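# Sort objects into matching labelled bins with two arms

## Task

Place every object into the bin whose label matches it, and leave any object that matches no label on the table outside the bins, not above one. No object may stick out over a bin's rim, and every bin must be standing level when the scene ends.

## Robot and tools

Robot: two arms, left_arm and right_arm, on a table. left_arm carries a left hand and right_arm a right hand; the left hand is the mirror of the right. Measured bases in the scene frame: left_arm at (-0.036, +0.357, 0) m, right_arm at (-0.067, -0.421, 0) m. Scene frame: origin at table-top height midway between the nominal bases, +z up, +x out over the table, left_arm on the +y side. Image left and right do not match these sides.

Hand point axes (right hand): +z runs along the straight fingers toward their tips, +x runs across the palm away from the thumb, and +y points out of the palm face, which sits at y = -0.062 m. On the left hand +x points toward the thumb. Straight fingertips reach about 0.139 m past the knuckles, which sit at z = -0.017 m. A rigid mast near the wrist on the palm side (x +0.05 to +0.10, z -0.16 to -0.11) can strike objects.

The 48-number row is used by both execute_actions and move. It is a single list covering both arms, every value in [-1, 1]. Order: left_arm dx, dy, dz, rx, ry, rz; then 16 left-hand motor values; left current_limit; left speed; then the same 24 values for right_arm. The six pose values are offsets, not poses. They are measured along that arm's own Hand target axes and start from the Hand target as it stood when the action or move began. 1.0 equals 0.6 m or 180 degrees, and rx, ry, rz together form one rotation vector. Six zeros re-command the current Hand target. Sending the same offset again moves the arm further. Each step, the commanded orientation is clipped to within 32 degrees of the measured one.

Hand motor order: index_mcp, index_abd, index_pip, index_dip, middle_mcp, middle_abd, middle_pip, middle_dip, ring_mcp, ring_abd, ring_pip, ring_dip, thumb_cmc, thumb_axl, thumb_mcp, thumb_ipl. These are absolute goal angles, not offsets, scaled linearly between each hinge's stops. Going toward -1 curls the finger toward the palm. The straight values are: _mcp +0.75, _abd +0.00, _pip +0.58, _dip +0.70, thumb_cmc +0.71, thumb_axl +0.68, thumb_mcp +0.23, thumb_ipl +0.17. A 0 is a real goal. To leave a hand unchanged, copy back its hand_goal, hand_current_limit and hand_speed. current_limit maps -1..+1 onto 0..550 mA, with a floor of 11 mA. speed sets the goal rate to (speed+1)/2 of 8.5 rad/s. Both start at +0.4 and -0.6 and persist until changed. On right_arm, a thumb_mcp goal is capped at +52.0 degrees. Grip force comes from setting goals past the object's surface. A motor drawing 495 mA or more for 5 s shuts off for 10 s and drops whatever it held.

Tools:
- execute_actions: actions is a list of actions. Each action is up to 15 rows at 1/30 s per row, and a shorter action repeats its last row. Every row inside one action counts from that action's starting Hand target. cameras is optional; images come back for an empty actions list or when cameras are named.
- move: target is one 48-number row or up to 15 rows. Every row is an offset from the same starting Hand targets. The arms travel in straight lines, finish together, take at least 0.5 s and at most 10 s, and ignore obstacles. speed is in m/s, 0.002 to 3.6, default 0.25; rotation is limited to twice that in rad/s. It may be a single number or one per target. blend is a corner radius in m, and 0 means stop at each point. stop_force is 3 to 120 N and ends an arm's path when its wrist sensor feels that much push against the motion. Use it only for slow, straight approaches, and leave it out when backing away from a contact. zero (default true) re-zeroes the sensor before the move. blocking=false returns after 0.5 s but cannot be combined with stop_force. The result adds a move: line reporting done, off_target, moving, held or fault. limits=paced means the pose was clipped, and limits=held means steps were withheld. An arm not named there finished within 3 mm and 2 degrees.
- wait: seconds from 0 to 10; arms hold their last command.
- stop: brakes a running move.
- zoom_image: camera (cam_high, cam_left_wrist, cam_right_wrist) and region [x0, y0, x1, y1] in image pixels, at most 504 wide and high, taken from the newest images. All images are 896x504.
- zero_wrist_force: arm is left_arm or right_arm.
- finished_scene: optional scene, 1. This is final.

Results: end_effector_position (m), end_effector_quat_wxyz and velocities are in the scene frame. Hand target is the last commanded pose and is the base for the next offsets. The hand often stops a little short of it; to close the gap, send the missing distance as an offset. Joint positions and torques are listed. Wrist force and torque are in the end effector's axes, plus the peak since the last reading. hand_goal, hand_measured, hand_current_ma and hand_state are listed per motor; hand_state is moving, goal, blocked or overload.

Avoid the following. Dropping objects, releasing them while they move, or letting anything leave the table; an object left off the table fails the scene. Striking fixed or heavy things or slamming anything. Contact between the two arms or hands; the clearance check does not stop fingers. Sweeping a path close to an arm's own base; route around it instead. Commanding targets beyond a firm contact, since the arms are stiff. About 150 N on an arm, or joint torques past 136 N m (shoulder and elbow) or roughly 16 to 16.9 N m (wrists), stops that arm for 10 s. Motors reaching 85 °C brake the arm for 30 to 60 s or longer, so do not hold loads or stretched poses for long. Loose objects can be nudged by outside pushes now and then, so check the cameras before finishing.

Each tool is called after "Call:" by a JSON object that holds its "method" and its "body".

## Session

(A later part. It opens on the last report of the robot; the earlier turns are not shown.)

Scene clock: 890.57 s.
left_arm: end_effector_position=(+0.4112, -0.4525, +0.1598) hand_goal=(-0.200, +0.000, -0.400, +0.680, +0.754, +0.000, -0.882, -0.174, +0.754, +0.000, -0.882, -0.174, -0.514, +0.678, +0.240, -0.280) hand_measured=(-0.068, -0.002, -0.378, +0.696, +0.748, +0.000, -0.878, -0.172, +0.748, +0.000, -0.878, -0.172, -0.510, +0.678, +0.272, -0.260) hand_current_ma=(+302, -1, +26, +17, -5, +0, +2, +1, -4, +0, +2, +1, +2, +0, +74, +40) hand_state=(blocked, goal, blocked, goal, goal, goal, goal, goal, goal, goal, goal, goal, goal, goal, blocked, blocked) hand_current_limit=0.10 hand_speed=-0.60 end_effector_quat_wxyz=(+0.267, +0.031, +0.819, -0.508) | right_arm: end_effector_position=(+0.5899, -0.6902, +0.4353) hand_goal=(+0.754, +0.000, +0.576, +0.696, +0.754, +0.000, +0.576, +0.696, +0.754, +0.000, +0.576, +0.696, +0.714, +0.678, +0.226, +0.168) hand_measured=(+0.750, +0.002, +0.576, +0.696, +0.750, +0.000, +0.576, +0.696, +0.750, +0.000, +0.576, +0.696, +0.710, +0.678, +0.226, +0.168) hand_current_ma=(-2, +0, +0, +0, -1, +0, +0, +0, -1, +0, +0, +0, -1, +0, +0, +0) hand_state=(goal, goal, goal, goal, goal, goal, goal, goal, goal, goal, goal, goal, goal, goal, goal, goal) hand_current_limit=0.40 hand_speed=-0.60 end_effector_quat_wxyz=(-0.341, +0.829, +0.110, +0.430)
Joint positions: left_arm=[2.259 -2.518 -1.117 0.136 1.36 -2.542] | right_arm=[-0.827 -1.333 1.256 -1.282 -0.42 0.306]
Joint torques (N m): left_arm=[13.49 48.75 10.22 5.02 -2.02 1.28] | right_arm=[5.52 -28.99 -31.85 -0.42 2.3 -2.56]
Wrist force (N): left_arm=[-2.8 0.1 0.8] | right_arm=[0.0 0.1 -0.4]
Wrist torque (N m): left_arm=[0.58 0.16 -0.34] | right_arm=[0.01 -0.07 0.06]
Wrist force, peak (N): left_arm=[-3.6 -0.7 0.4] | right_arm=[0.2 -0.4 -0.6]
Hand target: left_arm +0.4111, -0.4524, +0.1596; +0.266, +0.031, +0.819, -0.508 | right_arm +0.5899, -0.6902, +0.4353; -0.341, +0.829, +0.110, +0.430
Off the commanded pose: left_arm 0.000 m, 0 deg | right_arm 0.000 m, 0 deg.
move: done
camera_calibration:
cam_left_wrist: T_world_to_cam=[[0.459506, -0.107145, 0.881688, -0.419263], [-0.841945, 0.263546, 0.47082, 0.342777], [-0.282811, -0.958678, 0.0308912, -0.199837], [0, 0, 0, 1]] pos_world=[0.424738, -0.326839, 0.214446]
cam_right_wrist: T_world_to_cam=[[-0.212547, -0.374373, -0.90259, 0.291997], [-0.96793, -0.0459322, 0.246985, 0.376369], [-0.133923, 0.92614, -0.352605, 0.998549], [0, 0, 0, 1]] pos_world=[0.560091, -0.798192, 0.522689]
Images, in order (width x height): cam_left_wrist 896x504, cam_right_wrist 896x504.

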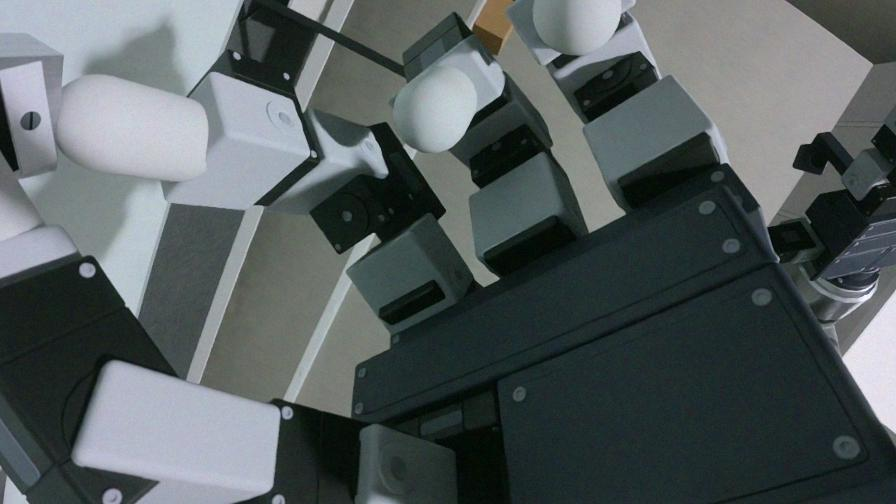

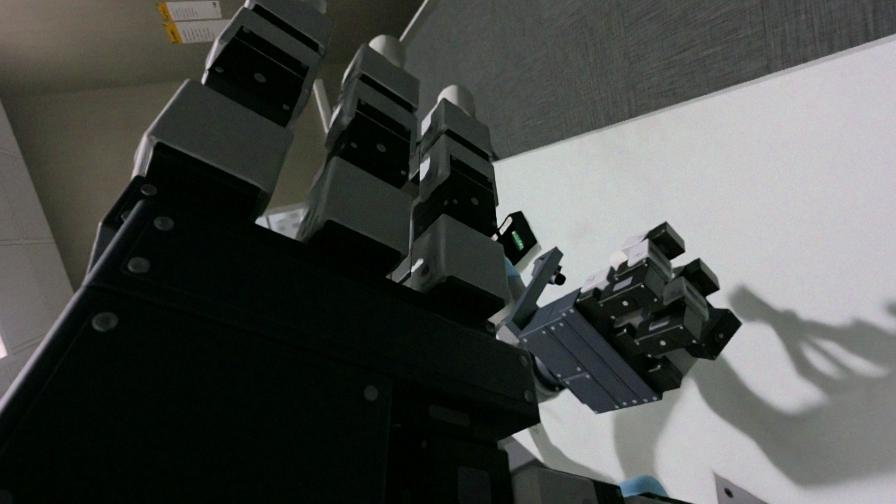

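Call:
{"method": "move", "body": {"target": [-0.1741,0.4475,-0.8252,0,0,0,-0.2,0,-0.40,0.68,0.754,0,-0.883,-0.174,0.754,0,-0.883,-0.174,-0.514,0.678,0.24,-0.28,0.1,-0.6,-0.1272,-0.6147,0.4743,0,0,0,0.754,0,0.576,0.696,0.754,0,0.576,0.696,0.754,0,0.576,0.696,0.714,0.678,0.226,0.168,0.4,-0.6], "speed": 0.3, "cameras": ["all"]}}

Call:
{"method": "zoom_image", "body": {"camera": "cam_right_wrist", "region": [560, 120, 800, 320]}}

Call:
{"method": "zoom_image", "body": {"camera": "cam_high", "region": [380, 120, 540, 260]}}

Scene clock: 905.93 s.
left_arm: end_effector_position=(+0.3865, +0.1199, +0.1595) hand_goal=(-0.200, +0.000, -0.400, +0.680, +0.754, +0.000, -0.882, -0.174, +0.754, +0.000, -0.882, -0.174, -0.514, +0.678, +0.240, -0.280) hand_measured=(-0.072, -0.002, -0.378, +0.696, +0.748, +0.000, -0.878, -0.172, +0.748, +0.000, -0.878, -0.172, -0.508, +0.678, +0.274, -0.258) hand_current_ma=(+303, -1, +26, +17, -5, +0, +2, +1, -4, +0, +2, +1, +3, +0, +81, +43) hand_state=(blocked, goal, blocked, goal, goal, goal, goal, goal, goal, goal, goal, goal, goal, goal, blocked, blocked) hand_current_limit=0.10 hand_speed=-0.60 end_effector_quat_wxyz=(+0.267, +0.031, +0.819, -0.508) | right_arm: end_effector_position=(+0.5499, -0.2199, +0.4351) hand_goal=(+0.754, +0.000, +0.576, +0.696, +0.754, +0.000, +0.576, +0.696, +0.754, +0.000, +0.576, +0.696, +0.714, +0.678, +0.226, +0.168) hand_measured=(+0.748, +0.002, +0.576, +0.696, +0.750, +0.000, +0.576, +0.696, +0.750, +0.000, +0.576, +0.696, +0.710, +0.678, +0.226, +0.168) hand_current_ma=(-2, +0, +0, +0, -1, +0, +0, +0, -1, +0, +0, +0, -1, +0, +0, +0) hand_state=(goal, goal, goal, goal, goal, goal, goal, goal, goal, goal, goal, goal, goal, goal, goal, goal) hand_current_limit=0.40 hand_speed=-0.60 end_effector_quat_wxyz=(-0.341, +0.829, +0.110, +0.430)
Joint positions: left_arm=[3.333 -1.59 -2.544 0.056 0.439 -1.732] | right_arm=[-0.017 -1.571 1.792 -2.778 -0.807 1.679]
Joint torques (N m): left_arm=[13.91 12.88 3.12 0.61 -2.51 0.45] | right_arm=[10.89 -35.46 -16.93 -2.68 -0.54 1.84]
Wrist force (N): left_arm=[-2.4 0.5 1.4] | right_arm=[0.4 -0.3 0.2]
Wrist torque (N m): left_arm=[0.59 0.17 -0.22] | right_arm=[-0.02 -0.09 -0.03]
Wrist force, peak (N): left_arm=[-3.1 -0.4 2.4] | right_arm=[0.1 -2.5 1.5]
Hand target: left_arm +0.3865, +0.1199, +0.1595; +0.266, +0.031, +0.819, -0.508 | right_arm +0.5498, -0.2198, +0.4351; -0.341, +0.829, +0.110, +0.430
Off the commanded pose: left_arm 0.000 m, 0 deg | right_arm 0.000 m, 0 deg.
move: done
camera_calibration:
cam_left_wrist: T_world_to_cam=[[0.459377, -0.107473, 0.881716, -0.346238], [-0.842015, 0.263369, 0.470795, 0.17143], [-0.282815, -0.95869, 0.0304917, 0.342051], [0, 0, 0, 1]] pos_world=[0.400137, 0.24556, 0.214146]
cam_right_wrist: T_world_to_cam=[[-0.212571, -0.374459, -0.902549, 0.459346], [-0.967925, -0.0458957, 0.24701, 0.3593], [-0.133918, 0.926107, -0.352692, 0.557591], [0, 0, 0, 1]] pos_world=[0.520091, -0.327892, 0.522489]

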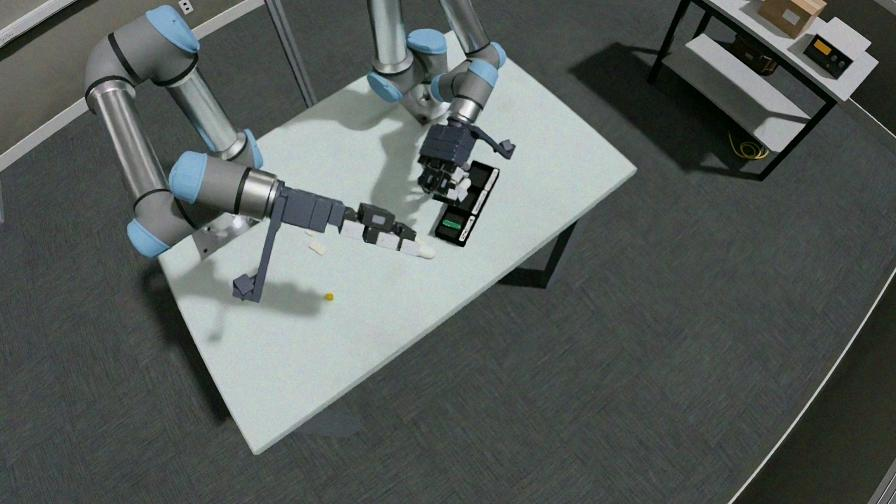

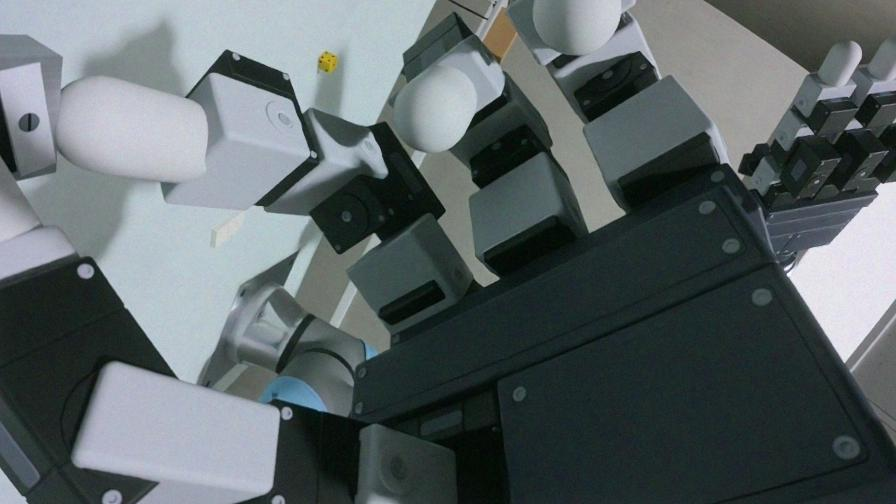

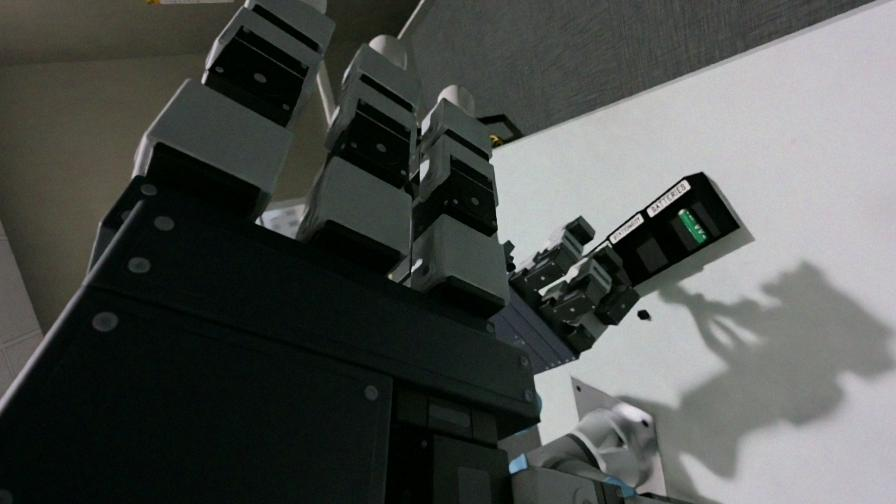

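Scaled by 2.100.

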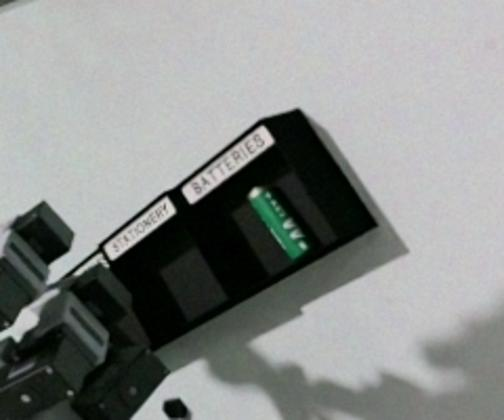

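Scaled by 3.150.

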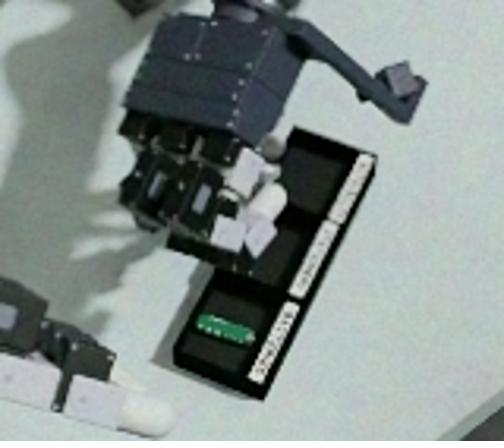

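Call:
{"method": "move", "body": {"target": [0.065,0.1252,0.054,0,0,0,-0.2,0,-0.40,0.68,0.754,0,-0.883,-0.174,0.754,0,-0.883,-0.174,-0.514,0.678,0.24,-0.28,0.1,-0.6,0,0,0,0,0,0,0.754,0,0.576,0.696,0.754,0,0.576,0.696,0.754,0,0.576,0.696,0.714,0.678,0.226,0.168,0.4,-0.6], "speed": 0.15, "stop_force": 8, "cameras": ["all"]}}

Call:
{"method": "zoom_image", "body": {"camera": "cam_left_wrist", "region": [0, 0, 400, 340]}}

Call:
{"method": "zoom_image", "body": {"camera": "cam_high", "region": [380, 120, 540, 260]}}

Scene clock: 926.73 s.
left_arm: end_effector_position=(+0.3904, +0.1201, +0.0689) hand_goal=(-0.200, +0.000, -0.400, +0.680, +0.754, +0.000, -0.882, -0.174, +0.754, +0.000, -0.882, -0.174, -0.514, +0.678, +0.240, -0.280) hand_measured=(-0.162, -0.002, -0.398, +0.686, +0.746, +0.000, -0.878, -0.172, +0.748, +0.000, -0.878, -0.172, -0.508, +0.678, +0.252, -0.272) hand_current_ma=(+69, -1, +1, +5, -6, +0, +2, +1, -4, +0, +2, +1, +4, +0, +18, +10) hand_state=(blocked, goal, goal, goal, goal, goal, goal, goal, goal, goal, goal, goal, goal, goal, goal, goal) hand_current_limit=0.10 hand_speed=-0.60 end_effector_quat_wxyz=(+0.266, +0.031, +0.819, -0.508) | right_arm: end_effector_position=(+0.5498, -0.2198, +0.4351) hand_goal=(+0.754, +0.000, +0.576, +0.696, +0.754, +0.000, +0.576, +0.696, +0.754, +0.000, +0.576, +0.696, +0.714, +0.678, +0.226, +0.168) hand_measured=(+0.748, +0.002, +0.576, +0.696, +0.750, +0.000, +0.576, +0.696, +0.750, +0.000, +0.576, +0.696, +0.710, +0.678, +0.226, +0.168) hand_current_ma=(-2, +0, +0, +0, -1, +0, +0, +0, -1, +0, +0, +0, -1, +0, +0, +0) hand_state=(goal, goal, goal, goal, goal, goal, goal, goal, goal, goal, goal, goal, goal, goal, goal, goal) hand_current_limit=0.40 hand_speed=-0.60 end_effector_quat_wxyz=(-0.341, +0.829, +0.110, +0.430)
Joint positions: left_arm=[3.332 -1.964 -2.585 0.472 0.44 -1.734] | right_arm=[-0.017 -1.571 1.792 -2.778 -0.807 1.679]
Joint torques (N m): left_arm=[4.46 14.48 18.77 4.27 -1.74 -1.2] | right_arm=[10.74 -35.81 -17.02 -4.61 -0.73 2.45]
Wrist force (N): left_arm=[-2.3 0.5 1.4] | right_arm=[0.3 -0.5 0.3]
Wrist torque (N m): left_arm=[0.61 0.11 -0.23] | right_arm=[-0.05 -0.07 -0.05]
Wrist force, peak (N): left_arm=[-2.6 -7.9 0.5] | right_arm=[0.7 -0.7 0.4]
Hand target: left_arm +0.3904, +0.1201, +0.0689; +0.266, +0.031, +0.819, -0.508 | right_arm +0.5498, -0.2198, +0.4351; -0.341, +0.829, +0.110, +0.430
Off the commanded pose: left_arm 0.000 m, 0 deg | right_arm 0.000 m, 0 deg.
move: done
camera_calibration:
cam_left_wrist: T_world_to_cam=[[0.459652, -0.107376, 0.881584, -0.268198], [-0.841864, 0.263433, 0.471028, 0.217126], [-0.282816, -0.958683, 0.0306919, 0.346055], [0, 0, 0, 1]] pos_world=[0.403938, 0.245761, 0.123546]
cam_right_wrist: T_world_to_cam=[[-0.212547, -0.374373, -0.90259, 0.459473], [-0.96793, -0.0459322, 0.246985, 0.359279], [-0.133923, 0.92614, -0.352605, 0.557593], [0, 0, 0, 1]] pos_world=[0.520091, -0.327892, 0.522589]

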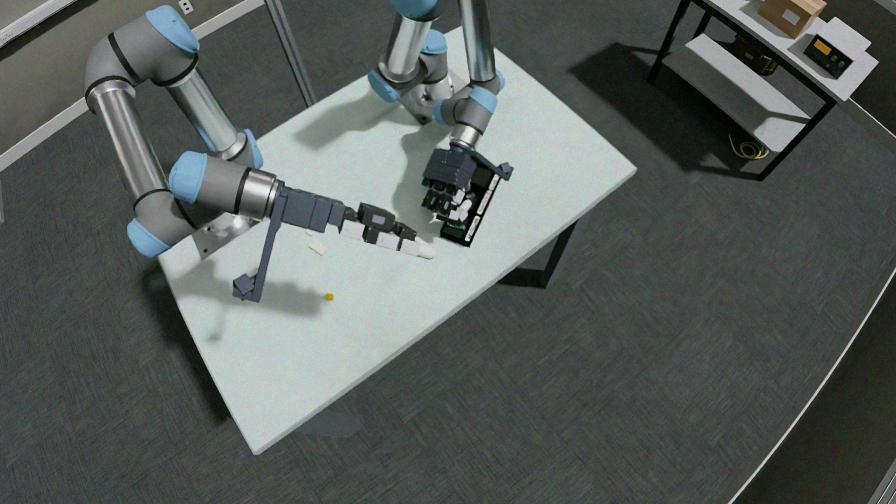

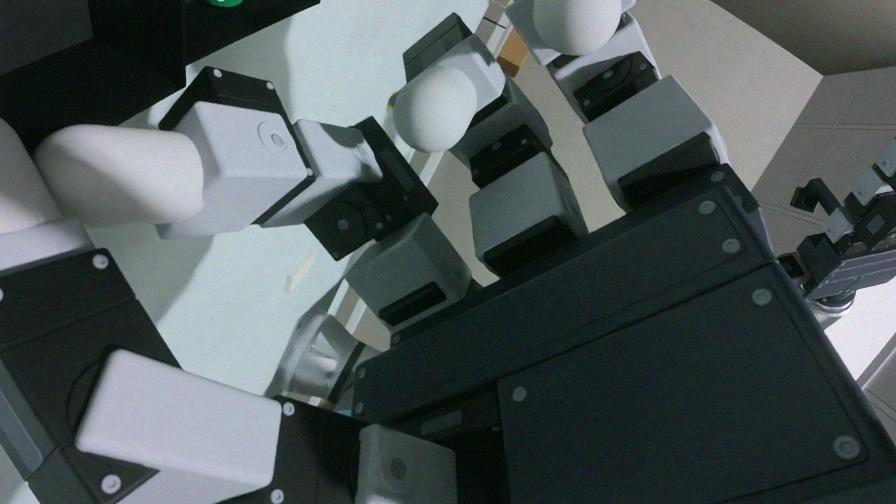

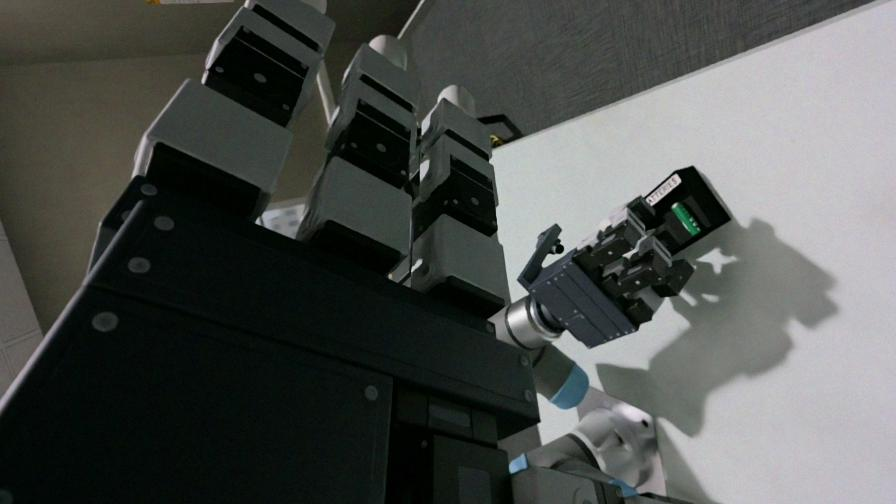

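Scaled by 1.260.

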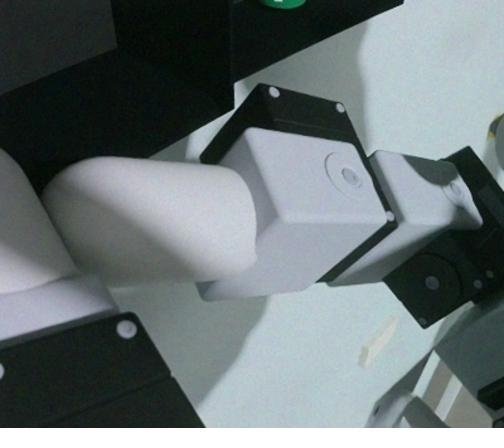

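Scaled by 3.150.

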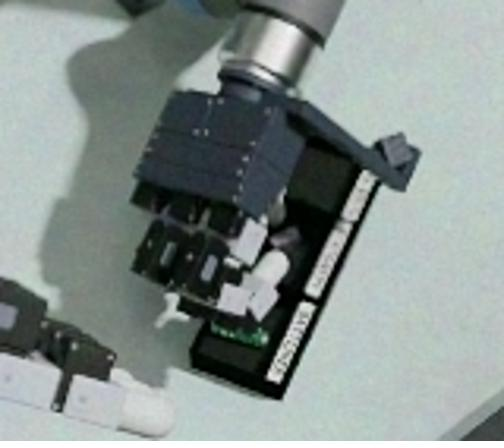

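Call:
{"method": "move", "body": {"target": [-0.094,-0.1628,-0.0684,0,0,0,0.05,0,-0.44,0.68,0.754,0,-0.883,-0.174,0.754,0,-0.883,-0.174,-0.514,0.678,0.24,-0.28,0.1,-0.6,0,0,0,0,0,0,0.754,0,0.576,0.696,0.754,0,0.576,0.696,0.754,0,0.576,0.696,0.714,0.678,0.226,0.168,0.4,-0.6], "speed": 0.15, "cameras": ["all"]}}

Call:
{"method": "zoom_image", "body": {"camera": "cam_right_wrist", "region": [560, 120, 800, 320]}}

Call:
{"method": "zoom_image", "body": {"camera": "cam_high", "region": [400, 140, 520, 260]}}

Scene clock: 934.20 s.
left_arm: end_effector_position=(+0.3907, +0.1201, +0.1889) hand_goal=(+0.050, +0.000, -0.440, +0.680, +0.754, +0.000, -0.882, -0.174, +0.754, +0.000, -0.882, -0.174, -0.514, +0.678, +0.240, -0.280) hand_measured=(+0.046, -0.002, -0.434, +0.684, +0.746, +0.000, -0.878, -0.172, +0.748, +0.000, -0.878, -0.172, -0.508, +0.678, +0.242, -0.278) hand_current_ma=(-2, +0, +3, +1, -6, +0, +2, +1, -4, +0, +2, +1, +4, +0, +0, +2) hand_state=(goal, goal, goal, goal, goal, goal, goal, goal, goal, goal, goal, goal, goal, goal, goal, goal) hand_current_limit=0.10 hand_speed=-0.60 end_effector_quat_wxyz=(+0.266, +0.031, +0.819, -0.508) | right_arm: end_effector_position=(+0.5498, -0.2198, +0.4351) hand_goal=(+0.754, +0.000, +0.576, +0.696, +0.754, +0.000, +0.576, +0.696, +0.754, +0.000, +0.576, +0.696, +0.714, +0.678, +0.226, +0.168) hand_measured=(+0.748, +0.002, +0.576, +0.696, +0.750, +0.000, +0.576, +0.696, +0.750, +0.000, +0.576, +0.696, +0.710, +0.678, +0.226, +0.168) hand_current_ma=(-2, +0, +0, +0, -1, +0, +0, +0, -1, +0, +0, +0, -1, +0, +0, +0) hand_state=(goal, goal, goal, goal, goal, goal, goal, goal, goal, goal, goal, goal, goal, goal, goal, goal) hand_current_limit=0.40 hand_speed=-0.60 end_effector_quat_wxyz=(-0.341, +0.829, +0.110, +0.430)
Joint positions: left_arm=[3.332 -1.506 -2.5 -0.07 0.44 -1.734] | right_arm=[-0.017 -1.571 1.792 -2.778 -0.807 1.679]
Joint torques (N m): left_arm=[13.93 22.58 5.04 2.97 -4.07 -0.94] | right_arm=[10.13 -35.65 -17.15 -4.67 -0.7 2.46]
Wrist force (N): left_arm=[-2.8 0.2 1.5] | right_arm=[0.4 -0.6 0.2]
Wrist torque (N m): left_arm=[0.52 0.20 -0.16] | right_arm=[-0.05 -0.07 -0.05]
Wrist force, peak (N): left_arm=[-3.3 -0.9 0.8] | right_arm=[0.7 -0.8 0.3]
Hand target: left_arm +0.3906, +0.1201, +0.1889; +0.266, +0.031, +0.819, -0.508 | right_arm +0.5498, -0.2198, +0.4351; -0.341, +0.829, +0.110, +0.430
Off the commanded pose: left_arm 0.000 m, 0 deg | right_arm 0.000 m, 0 deg.
move: done
camera_calibration:
cam_left_wrist: T_world_to_cam=[[0.459577, -0.107352, 0.881626, -0.374112], [-0.841905, 0.263442, 0.47095, 0.160888], [-0.282815, -0.958683, 0.0306917, 0.342456], [0, 0, 0, 1]] pos_world=[0.404238, 0.245761, 0.243546]
cam_right_wrist: T_world_to_cam=[[-0.212547, -0.374373, -0.90259, 0.459473], [-0.96793, -0.0459322, 0.246985, 0.359279], [-0.133923, 0.92614, -0.352605, 0.557593], [0, 0, 0, 1]] pos_world=[0.520091, -0.327892, 0.522589]

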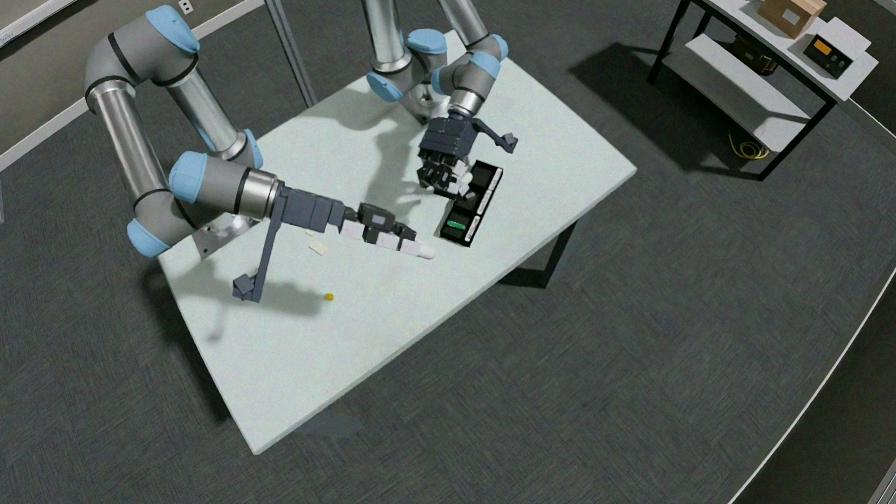

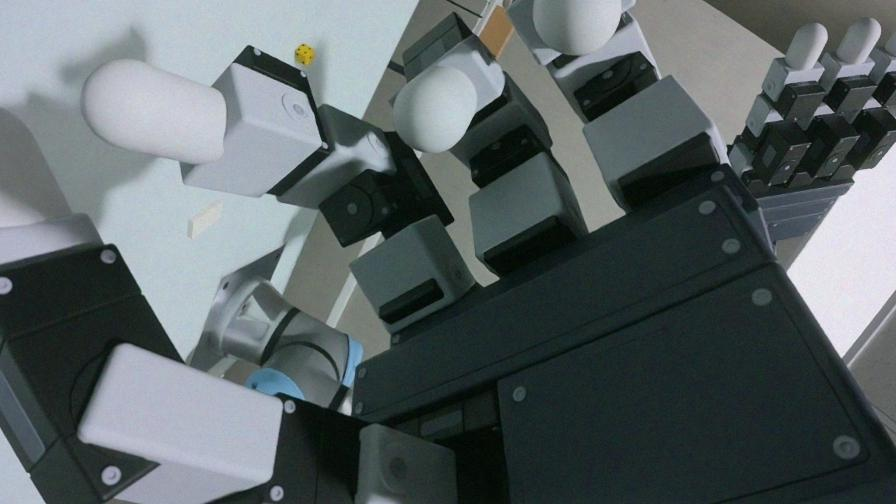

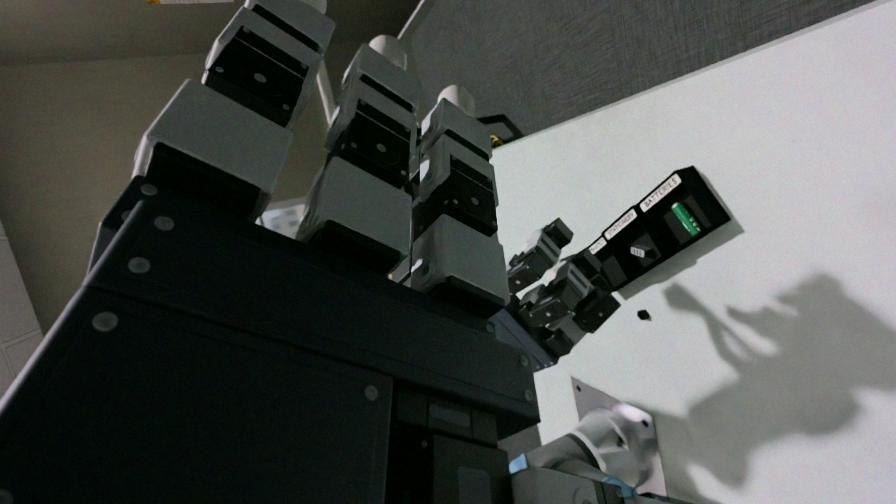

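Scaled by 2.100.

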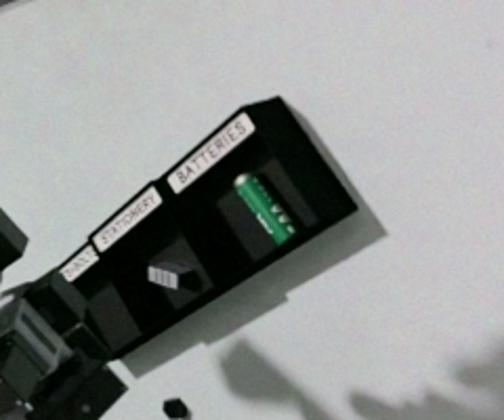

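Scaled by 4.200.

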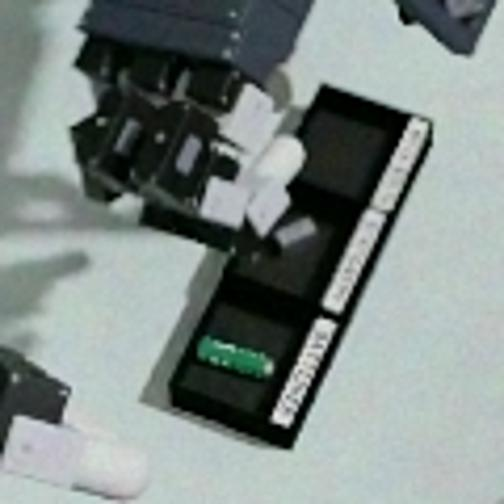

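Call:
{"method": "zoom_image", "body": {"camera": "cam_left_wrist", "region": [170, 180, 250, 260]}}

Call:
{"method": "zoom_image", "body": {"camera": "cam_right_wrist", "region": [580, 220, 660, 330]}}

Call:
{"method": "zoom_image", "body": {"camera": "cam_high", "region": [460, 160, 510, 220]}}

Call:
{"method": "zoom_image", "body": {"camera": "cam_high", "region": [290, 220, 350, 310]}}

Scaled by 6.300.

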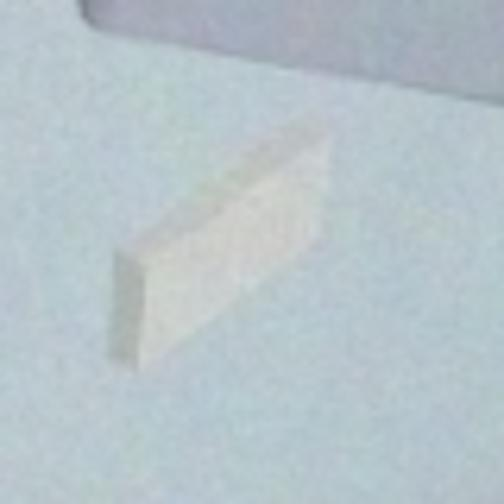

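Scaled by 4.582.

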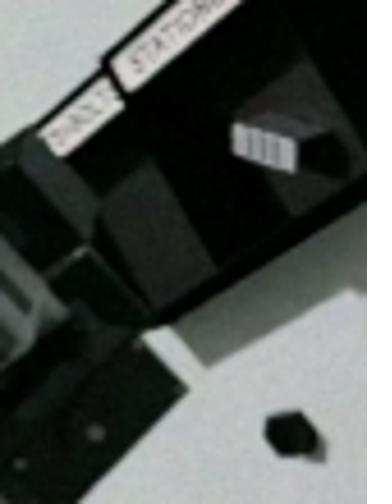

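Scaled by 8.400.

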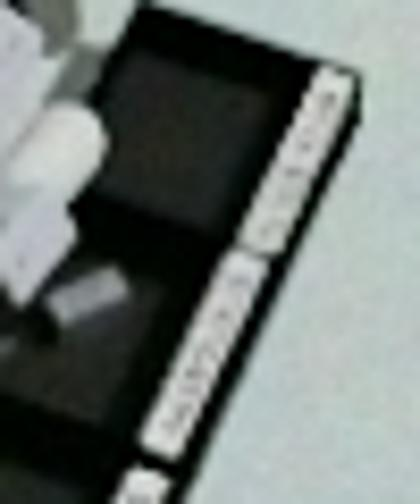

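Scaled by 5.600.

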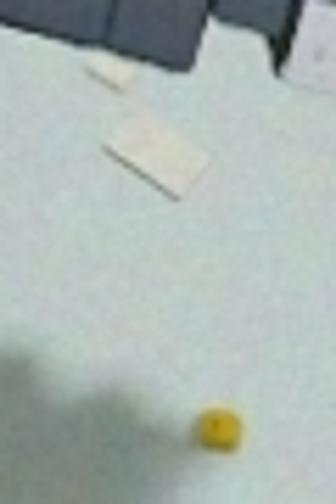

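Call:
{"method": "move", "body": {"target": [0.1225,-0.086,0.1818,-0.322,0.177,-0.002,0.137,0,-0.504,0.68,0.754,0,-0.883,-0.174,0.754,0,-0.883,-0.174,-0.514,0.678,0.24,-0.28,0.1,-0.4,0,0,0,0,0,0,0.754,0,0.576,0.696,0.754,0,0.576,0.696,0.754,0,0.576,0.696,0.714,0.678,0.226,0.168,0.4,-0.6], "speed": 0.3, "cameras": ["all"]}}

Call:
{"method": "zoom_image", "body": {"camera": "cam_right_wrist", "region": [570, 150, 770, 350]}}

Call:
{"method": "zoom_image", "body": {"camera": "cam_high", "region": [430, 150, 510, 250]}}

Scene clock: 972.43 s.
left_arm: end_effector_position=(+0.3553, -0.0134, +0.1592) hand_goal=(+0.138, +0.000, -0.504, +0.680, +0.754, +0.000, -0.882, -0.174, +0.754, +0.000, -0.882, -0.174, -0.514, +0.678, +0.240, -0.280) hand_measured=(+0.142, -0.002, -0.498, +0.684, +0.752, +0.000, -0.878, -0.172, +0.752, +0.000, -0.878, -0.172, -0.512, +0.678, +0.238, -0.278) hand_current_ma=(+2, +0, +4, +1, -1, +0, +2, +1, +0, +0, +2, +1, +1, +0, -1, +1) hand_state=(goal, goal, goal, goal, goal, goal, goal, goal, goal, goal, goal, goal, goal, goal, goal, goal) hand_current_limit=0.10 hand_speed=-0.40 end_effector_quat_wxyz=(+0.022, +0.030, +0.999, -0.027) | right_arm: end_effector_position=(+0.5498, -0.2198, +0.4351) hand_goal=(+0.754, +0.000, +0.576, +0.696, +0.754, +0.000, +0.576, +0.696, +0.754, +0.000, +0.576, +0.696, +0.714, +0.678, +0.226, +0.168) hand_measured=(+0.748, +0.002, +0.576, +0.696, +0.750, +0.000, +0.576, +0.696, +0.750, +0.000, +0.576, +0.696, +0.710, +0.678, +0.226, +0.168) hand_current_ma=(-2, +0, +0, +0, -1, +0, +0, +0, -1, +0, +0, +0, -1, +0, +0, +0) hand_state=(goal, goal, goal, goal, goal, goal, goal, goal, goal, goal, goal, goal, goal, goal, goal, goal) hand_current_limit=0.40 hand_speed=-0.60 end_effector_quat_wxyz=(-0.341, +0.829, +0.110, +0.430)
Joint positions: left_arm=[2.545 -1.89 -1.725 -1.032 1.55 -2.126] | right_arm=[-0.017 -1.571 1.792 -2.778 -0.807 1.679]
Joint torques (N m): left_arm=[9.3 30.23 23.34 0.59 -0.23 -1.1] | right_arm=[9.88 -35.19 -16.68 -4.59 -0.67 2.43]
Wrist force (N): left_arm=[-0.5 0.1 0.1] | right_arm=[0.3 -0.4 0.1]
Wrist torque (N m): left_arm=[0.13 0.13 0.01] | right_arm=[-0.02 -0.07 -0.05]
Wrist force, peak (N): left_arm=[-3.0 0.4 1.5] | right_arm=[0.7 -0.7 0.4]
Hand target: left_arm +0.3553, -0.0134, +0.1592; +0.021, +0.030, +0.999, -0.026 | right_arm +0.5498, -0.2198, +0.4351; -0.341, +0.829, +0.110, +0.430
Off the commanded pose: left_arm 0.000 m, 0 deg | right_arm 0.000 m, 0 deg.
move: done
camera_calibration:
cam_left_wrist: T_world_to_cam=[[0.741696, -0.664368, 0.0922056, -0.327986], [-0.503225, -0.460294, 0.731364, 0.00875215], [-0.443453, -0.58885, -0.675725, 0.379801], [0, 0, 0, 1]] pos_world=[0.416094, 0.00977139, 0.280482]
cam_right_wrist: T_world_to_cam=[[-0.212547, -0.374373, -0.90259, 0.459473], [-0.96793, -0.0459322, 0.246985, 0.359279], [-0.133923, 0.92614, -0.352605, 0.557593], [0, 0, 0, 1]] pos_world=[0.520091, -0.327892, 0.522589]

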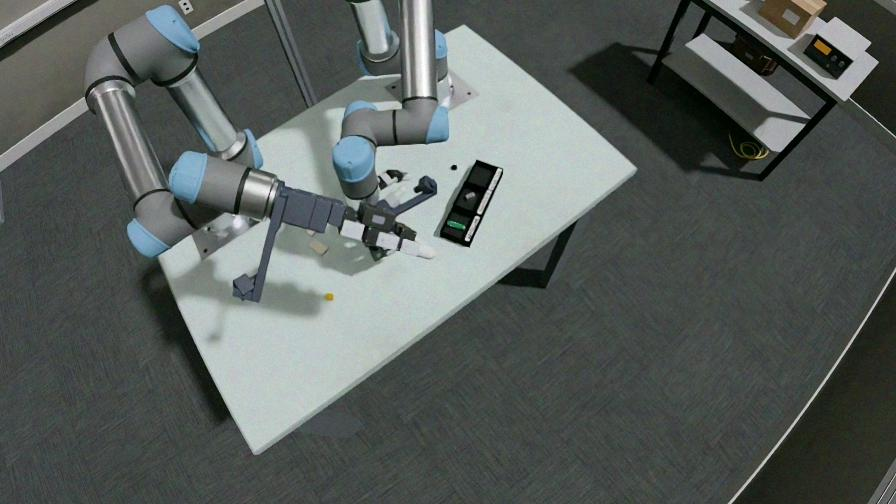

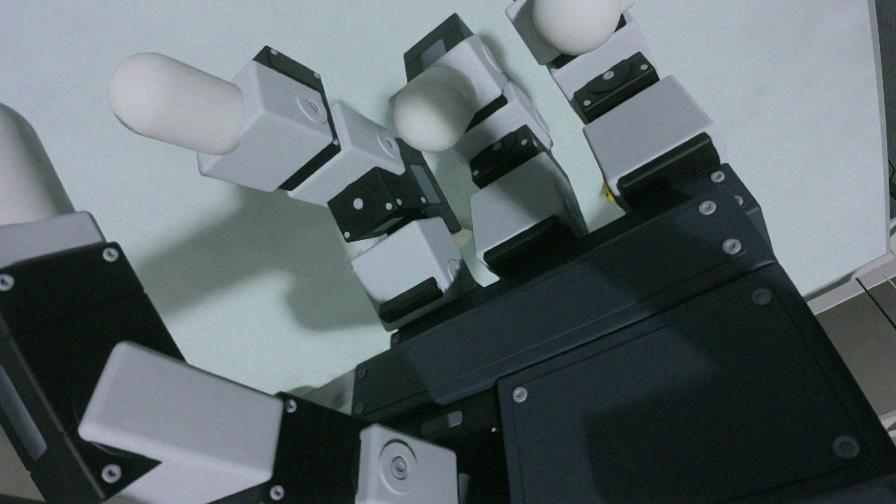

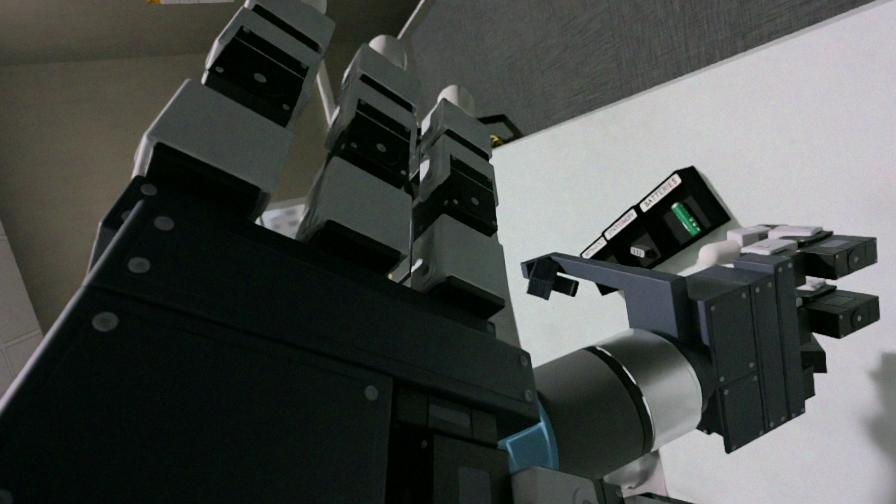

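Scaled by 2.520.

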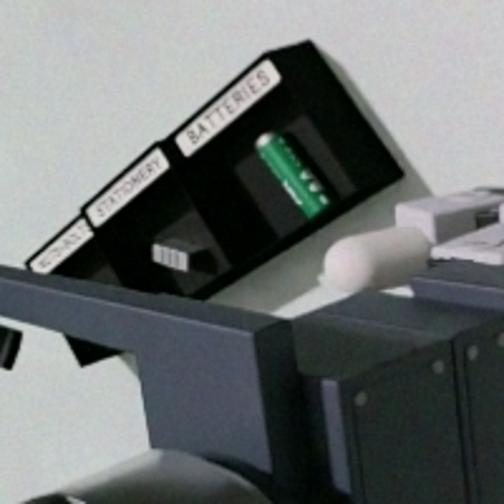

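Scaled by 5.040.

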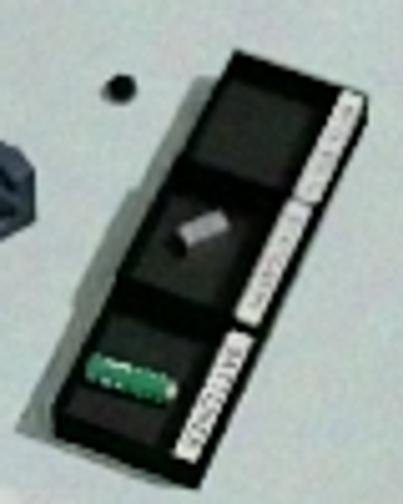

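Call:
{"method": "move", "body": {"target": [[-0.0537,0.122,-0.2715,0,0,0,0.137,0,-0.504,0.68,0.754,0,-0.883,-0.174,0.754,0,-0.883,-0.174,-0.514,0.678,0.24,-0.28,0.1,-0.4,0,0,0,0,0,0,0.754,0,0.576,0.696,0.754,0,0.576,0.696,0.754,0,0.576,0.696,0.714,0.678,0.226,0.168,0.4,-0.6],[-0.0785,0.572,-0.3275,0,0,0,0.137,0,-0.504,0.68,0.754,0,-0.883,-0.174,0.754,0,-0.883,-0.174,-0.514,0.678,0.24,-0.28,0.1,-0.4,-0.2364,0.09,-0.0736,0,0,0,0.754,0,0.576,0.696,0.754,0,0.576,0.696,0.754,0,0.576,0.696,0.714,0.678,0.226,0.168,0.4,-0.6],[0.0988,0.9975,-0.3077,0,0,0,0.137,0,-0.504,0.68,0.754,0,-0.883,-0.174,0.754,0,-0.883,-0.174,-0.514,0.678,0.24,-0.28,0.1,-0.4,-0.4728,0.1793,-0.1472,0,0,0,0.754,0,0.576,0.696,0.754,0,0.576,0.696,0.754,0,0.576,0.696,0.714,0.678,0.226,0.168,0.4,-0.6]], "speed": 0.35, "blend": [0.04,0.05,0], "cameras": ["all"]}}

Scene clock: 1009.00 s.
left_arm: end_effector_position=(+0.3247, +0.5966, +0.3098) hand_goal=(+0.138, +0.000, -0.504, +0.680, +0.754, +0.000, -0.882, -0.174, +0.754, +0.000, -0.882, -0.174, -0.514, +0.678, +0.240, -0.280) hand_measured=(+0.144, -0.002, -0.498, +0.684, +0.754, +0.000, -0.878, -0.172, +0.754, +0.000, -0.878, -0.172, -0.512, +0.678, +0.238, -0.278) hand_current_ma=(+4, +0, +4, +1, +0, +0, +2, +1, +0, +0, +2, +1, +1, +0, -1, +0) hand_state=(goal, goal, goal, goal, goal, goal, goal, goal, goal, goal, goal, goal, goal, goal, goal, goal) hand_current_limit=0.10 hand_speed=-0.40 end_effector_quat_wxyz=(+0.022, +0.030, +0.999, -0.027) | right_arm: end_effector_position=(+0.3727, -0.3268, +0.1964) hand_goal=(+0.754, +0.000, +0.576, +0.696, +0.754, +0.000, +0.576, +0.696, +0.754, +0.000, +0.576, +0.696, +0.714, +0.678, +0.226, +0.168) hand_measured=(+0.748, +0.002, +0.576, +0.696, +0.750, +0.002, +0.576, +0.696, +0.750, +0.000, +0.576, +0.696, +0.710, +0.678, +0.226, +0.168) hand_current_ma=(-2, +0, +0, +0, -1, +0, +0, +0, -1, +0, +0, +0, -1, +0, +0, +0) hand_state=(goal, goal, goal, goal, goal, goal, goal, goal, goal, goal, goal, goal, goal, goal, goal, goal) hand_current_limit=0.40 hand_speed=-0.60 end_effector_quat_wxyz=(-0.340, +0.829, +0.110, +0.430)
Joint positions: left_arm=[3.918 -1.31 -1.903 -1.506 1.503 -0.752] | right_arm=[-0.475 -1.909 2.662 -2.854 -0.48 1.122]
Joint torques (N m): left_arm=[13.93 22.19 36.57 0.25 2.11 0.42] | right_arm=[10.27 5.2 -11.94 -5.37 -0.31 2.35]
Wrist force (N): left_arm=[0.2 0.9 -0.1] | right_arm=[0.0 -0.4 0.1]
Wrist torque (N m): left_arm=[0.27 0.00 -0.15] | right_arm=[-0.05 -0.02 0.04]
Wrist force, peak (N): left_arm=[1.0 3.4 -0.3] | right_arm=[1.4 -0.8 0.7]
Hand target: left_arm +0.3247, +0.5967, +0.3099; +0.021, +0.030, +0.999, -0.026 | right_arm +0.3727, -0.3268, +0.1964; -0.341, +0.829, +0.110, +0.430
Off the commanded pose: left_arm 0.000 m, 0 deg | right_arm 0.000 m, 0 deg.
move: done
camera_calibration:
cam_left_wrist: T_world_to_cam=[[0.741672, -0.664417, 0.0920417, 0.0861157], [-0.503193, -0.460391, 0.731326, 0.16403], [-0.443531, -0.588719, -0.675789, 0.827282], [0, 0, 0, 1]] pos_world=[0.385594, 0.619771, 0.431182]
cam_right_wrist: T_world_to_cam=[[-0.212378, -0.374431, -0.902606, 0.166262], [-0.967981, -0.0458804, 0.246793, 0.241901], [-0.133819, 0.926119, -0.352698, 0.548681], [0, 0, 0, 1]] pos_world=[0.34289, -0.434792, 0.283888]

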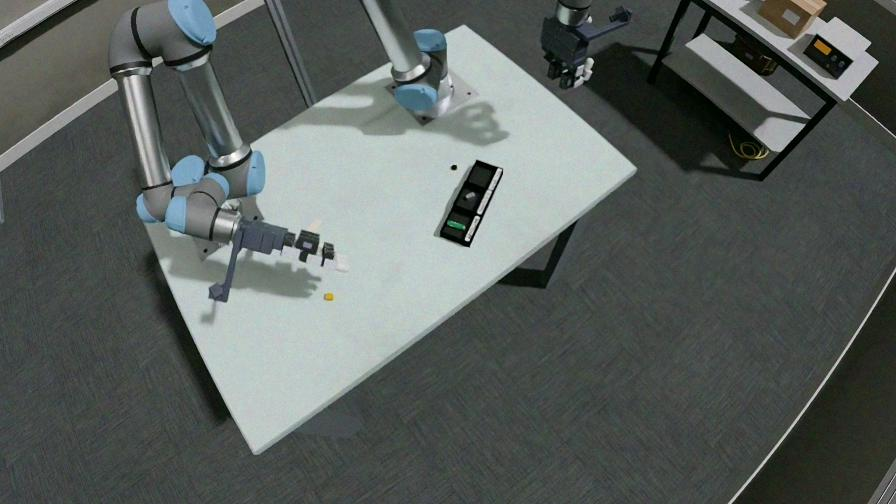

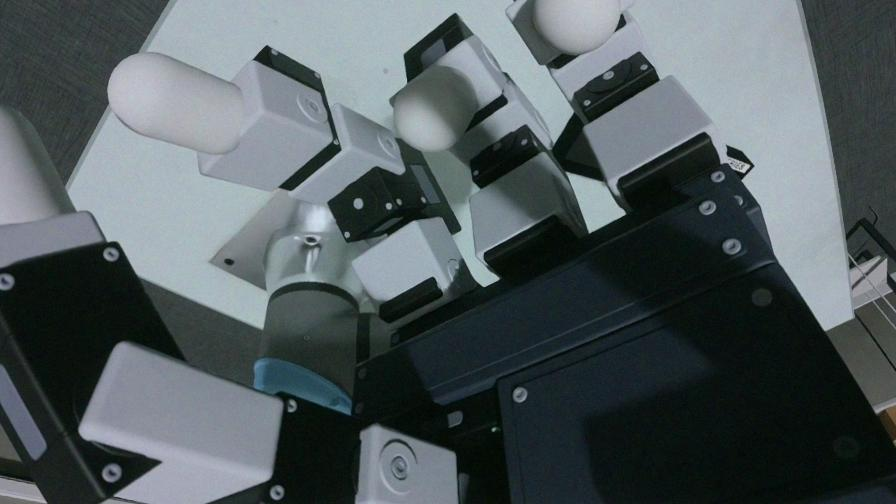

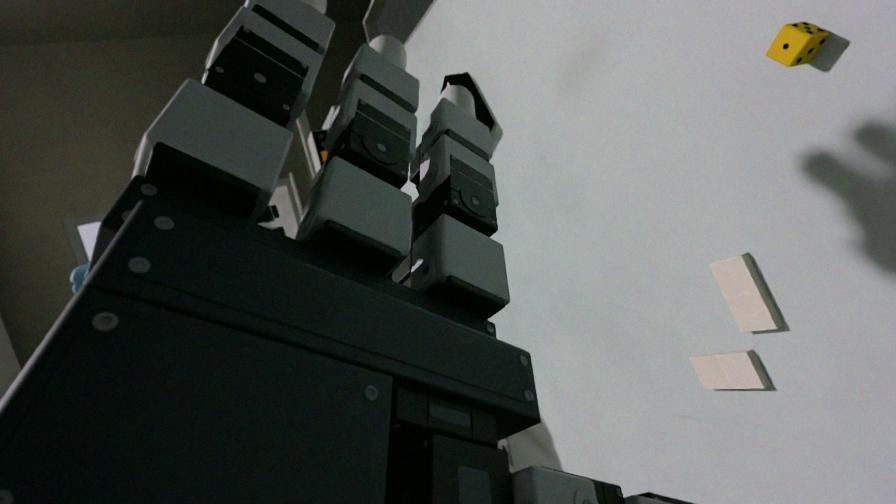

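Call:
{"method": "zoom_image", "body": {"camera": "cam_right_wrist", "region": [670, 230, 810, 410]}}

Call:
{"method": "zoom_image", "body": {"camera": "cam_left_wrist", "region": [700, 120, 780, 200]}}

Scaled by 2.800.

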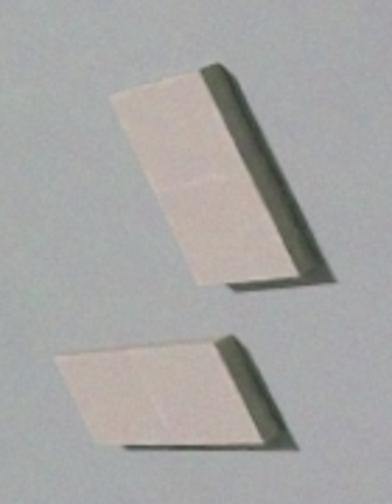

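Scaled by 6.300.

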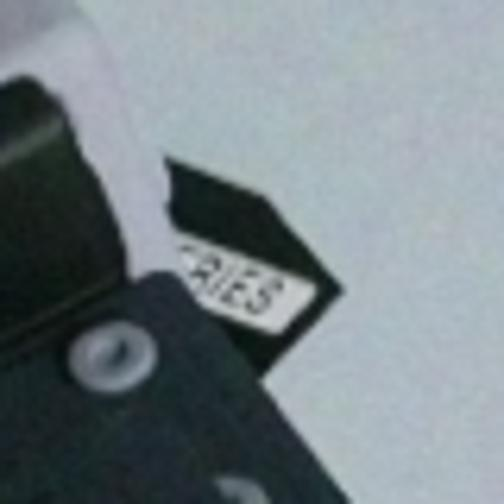

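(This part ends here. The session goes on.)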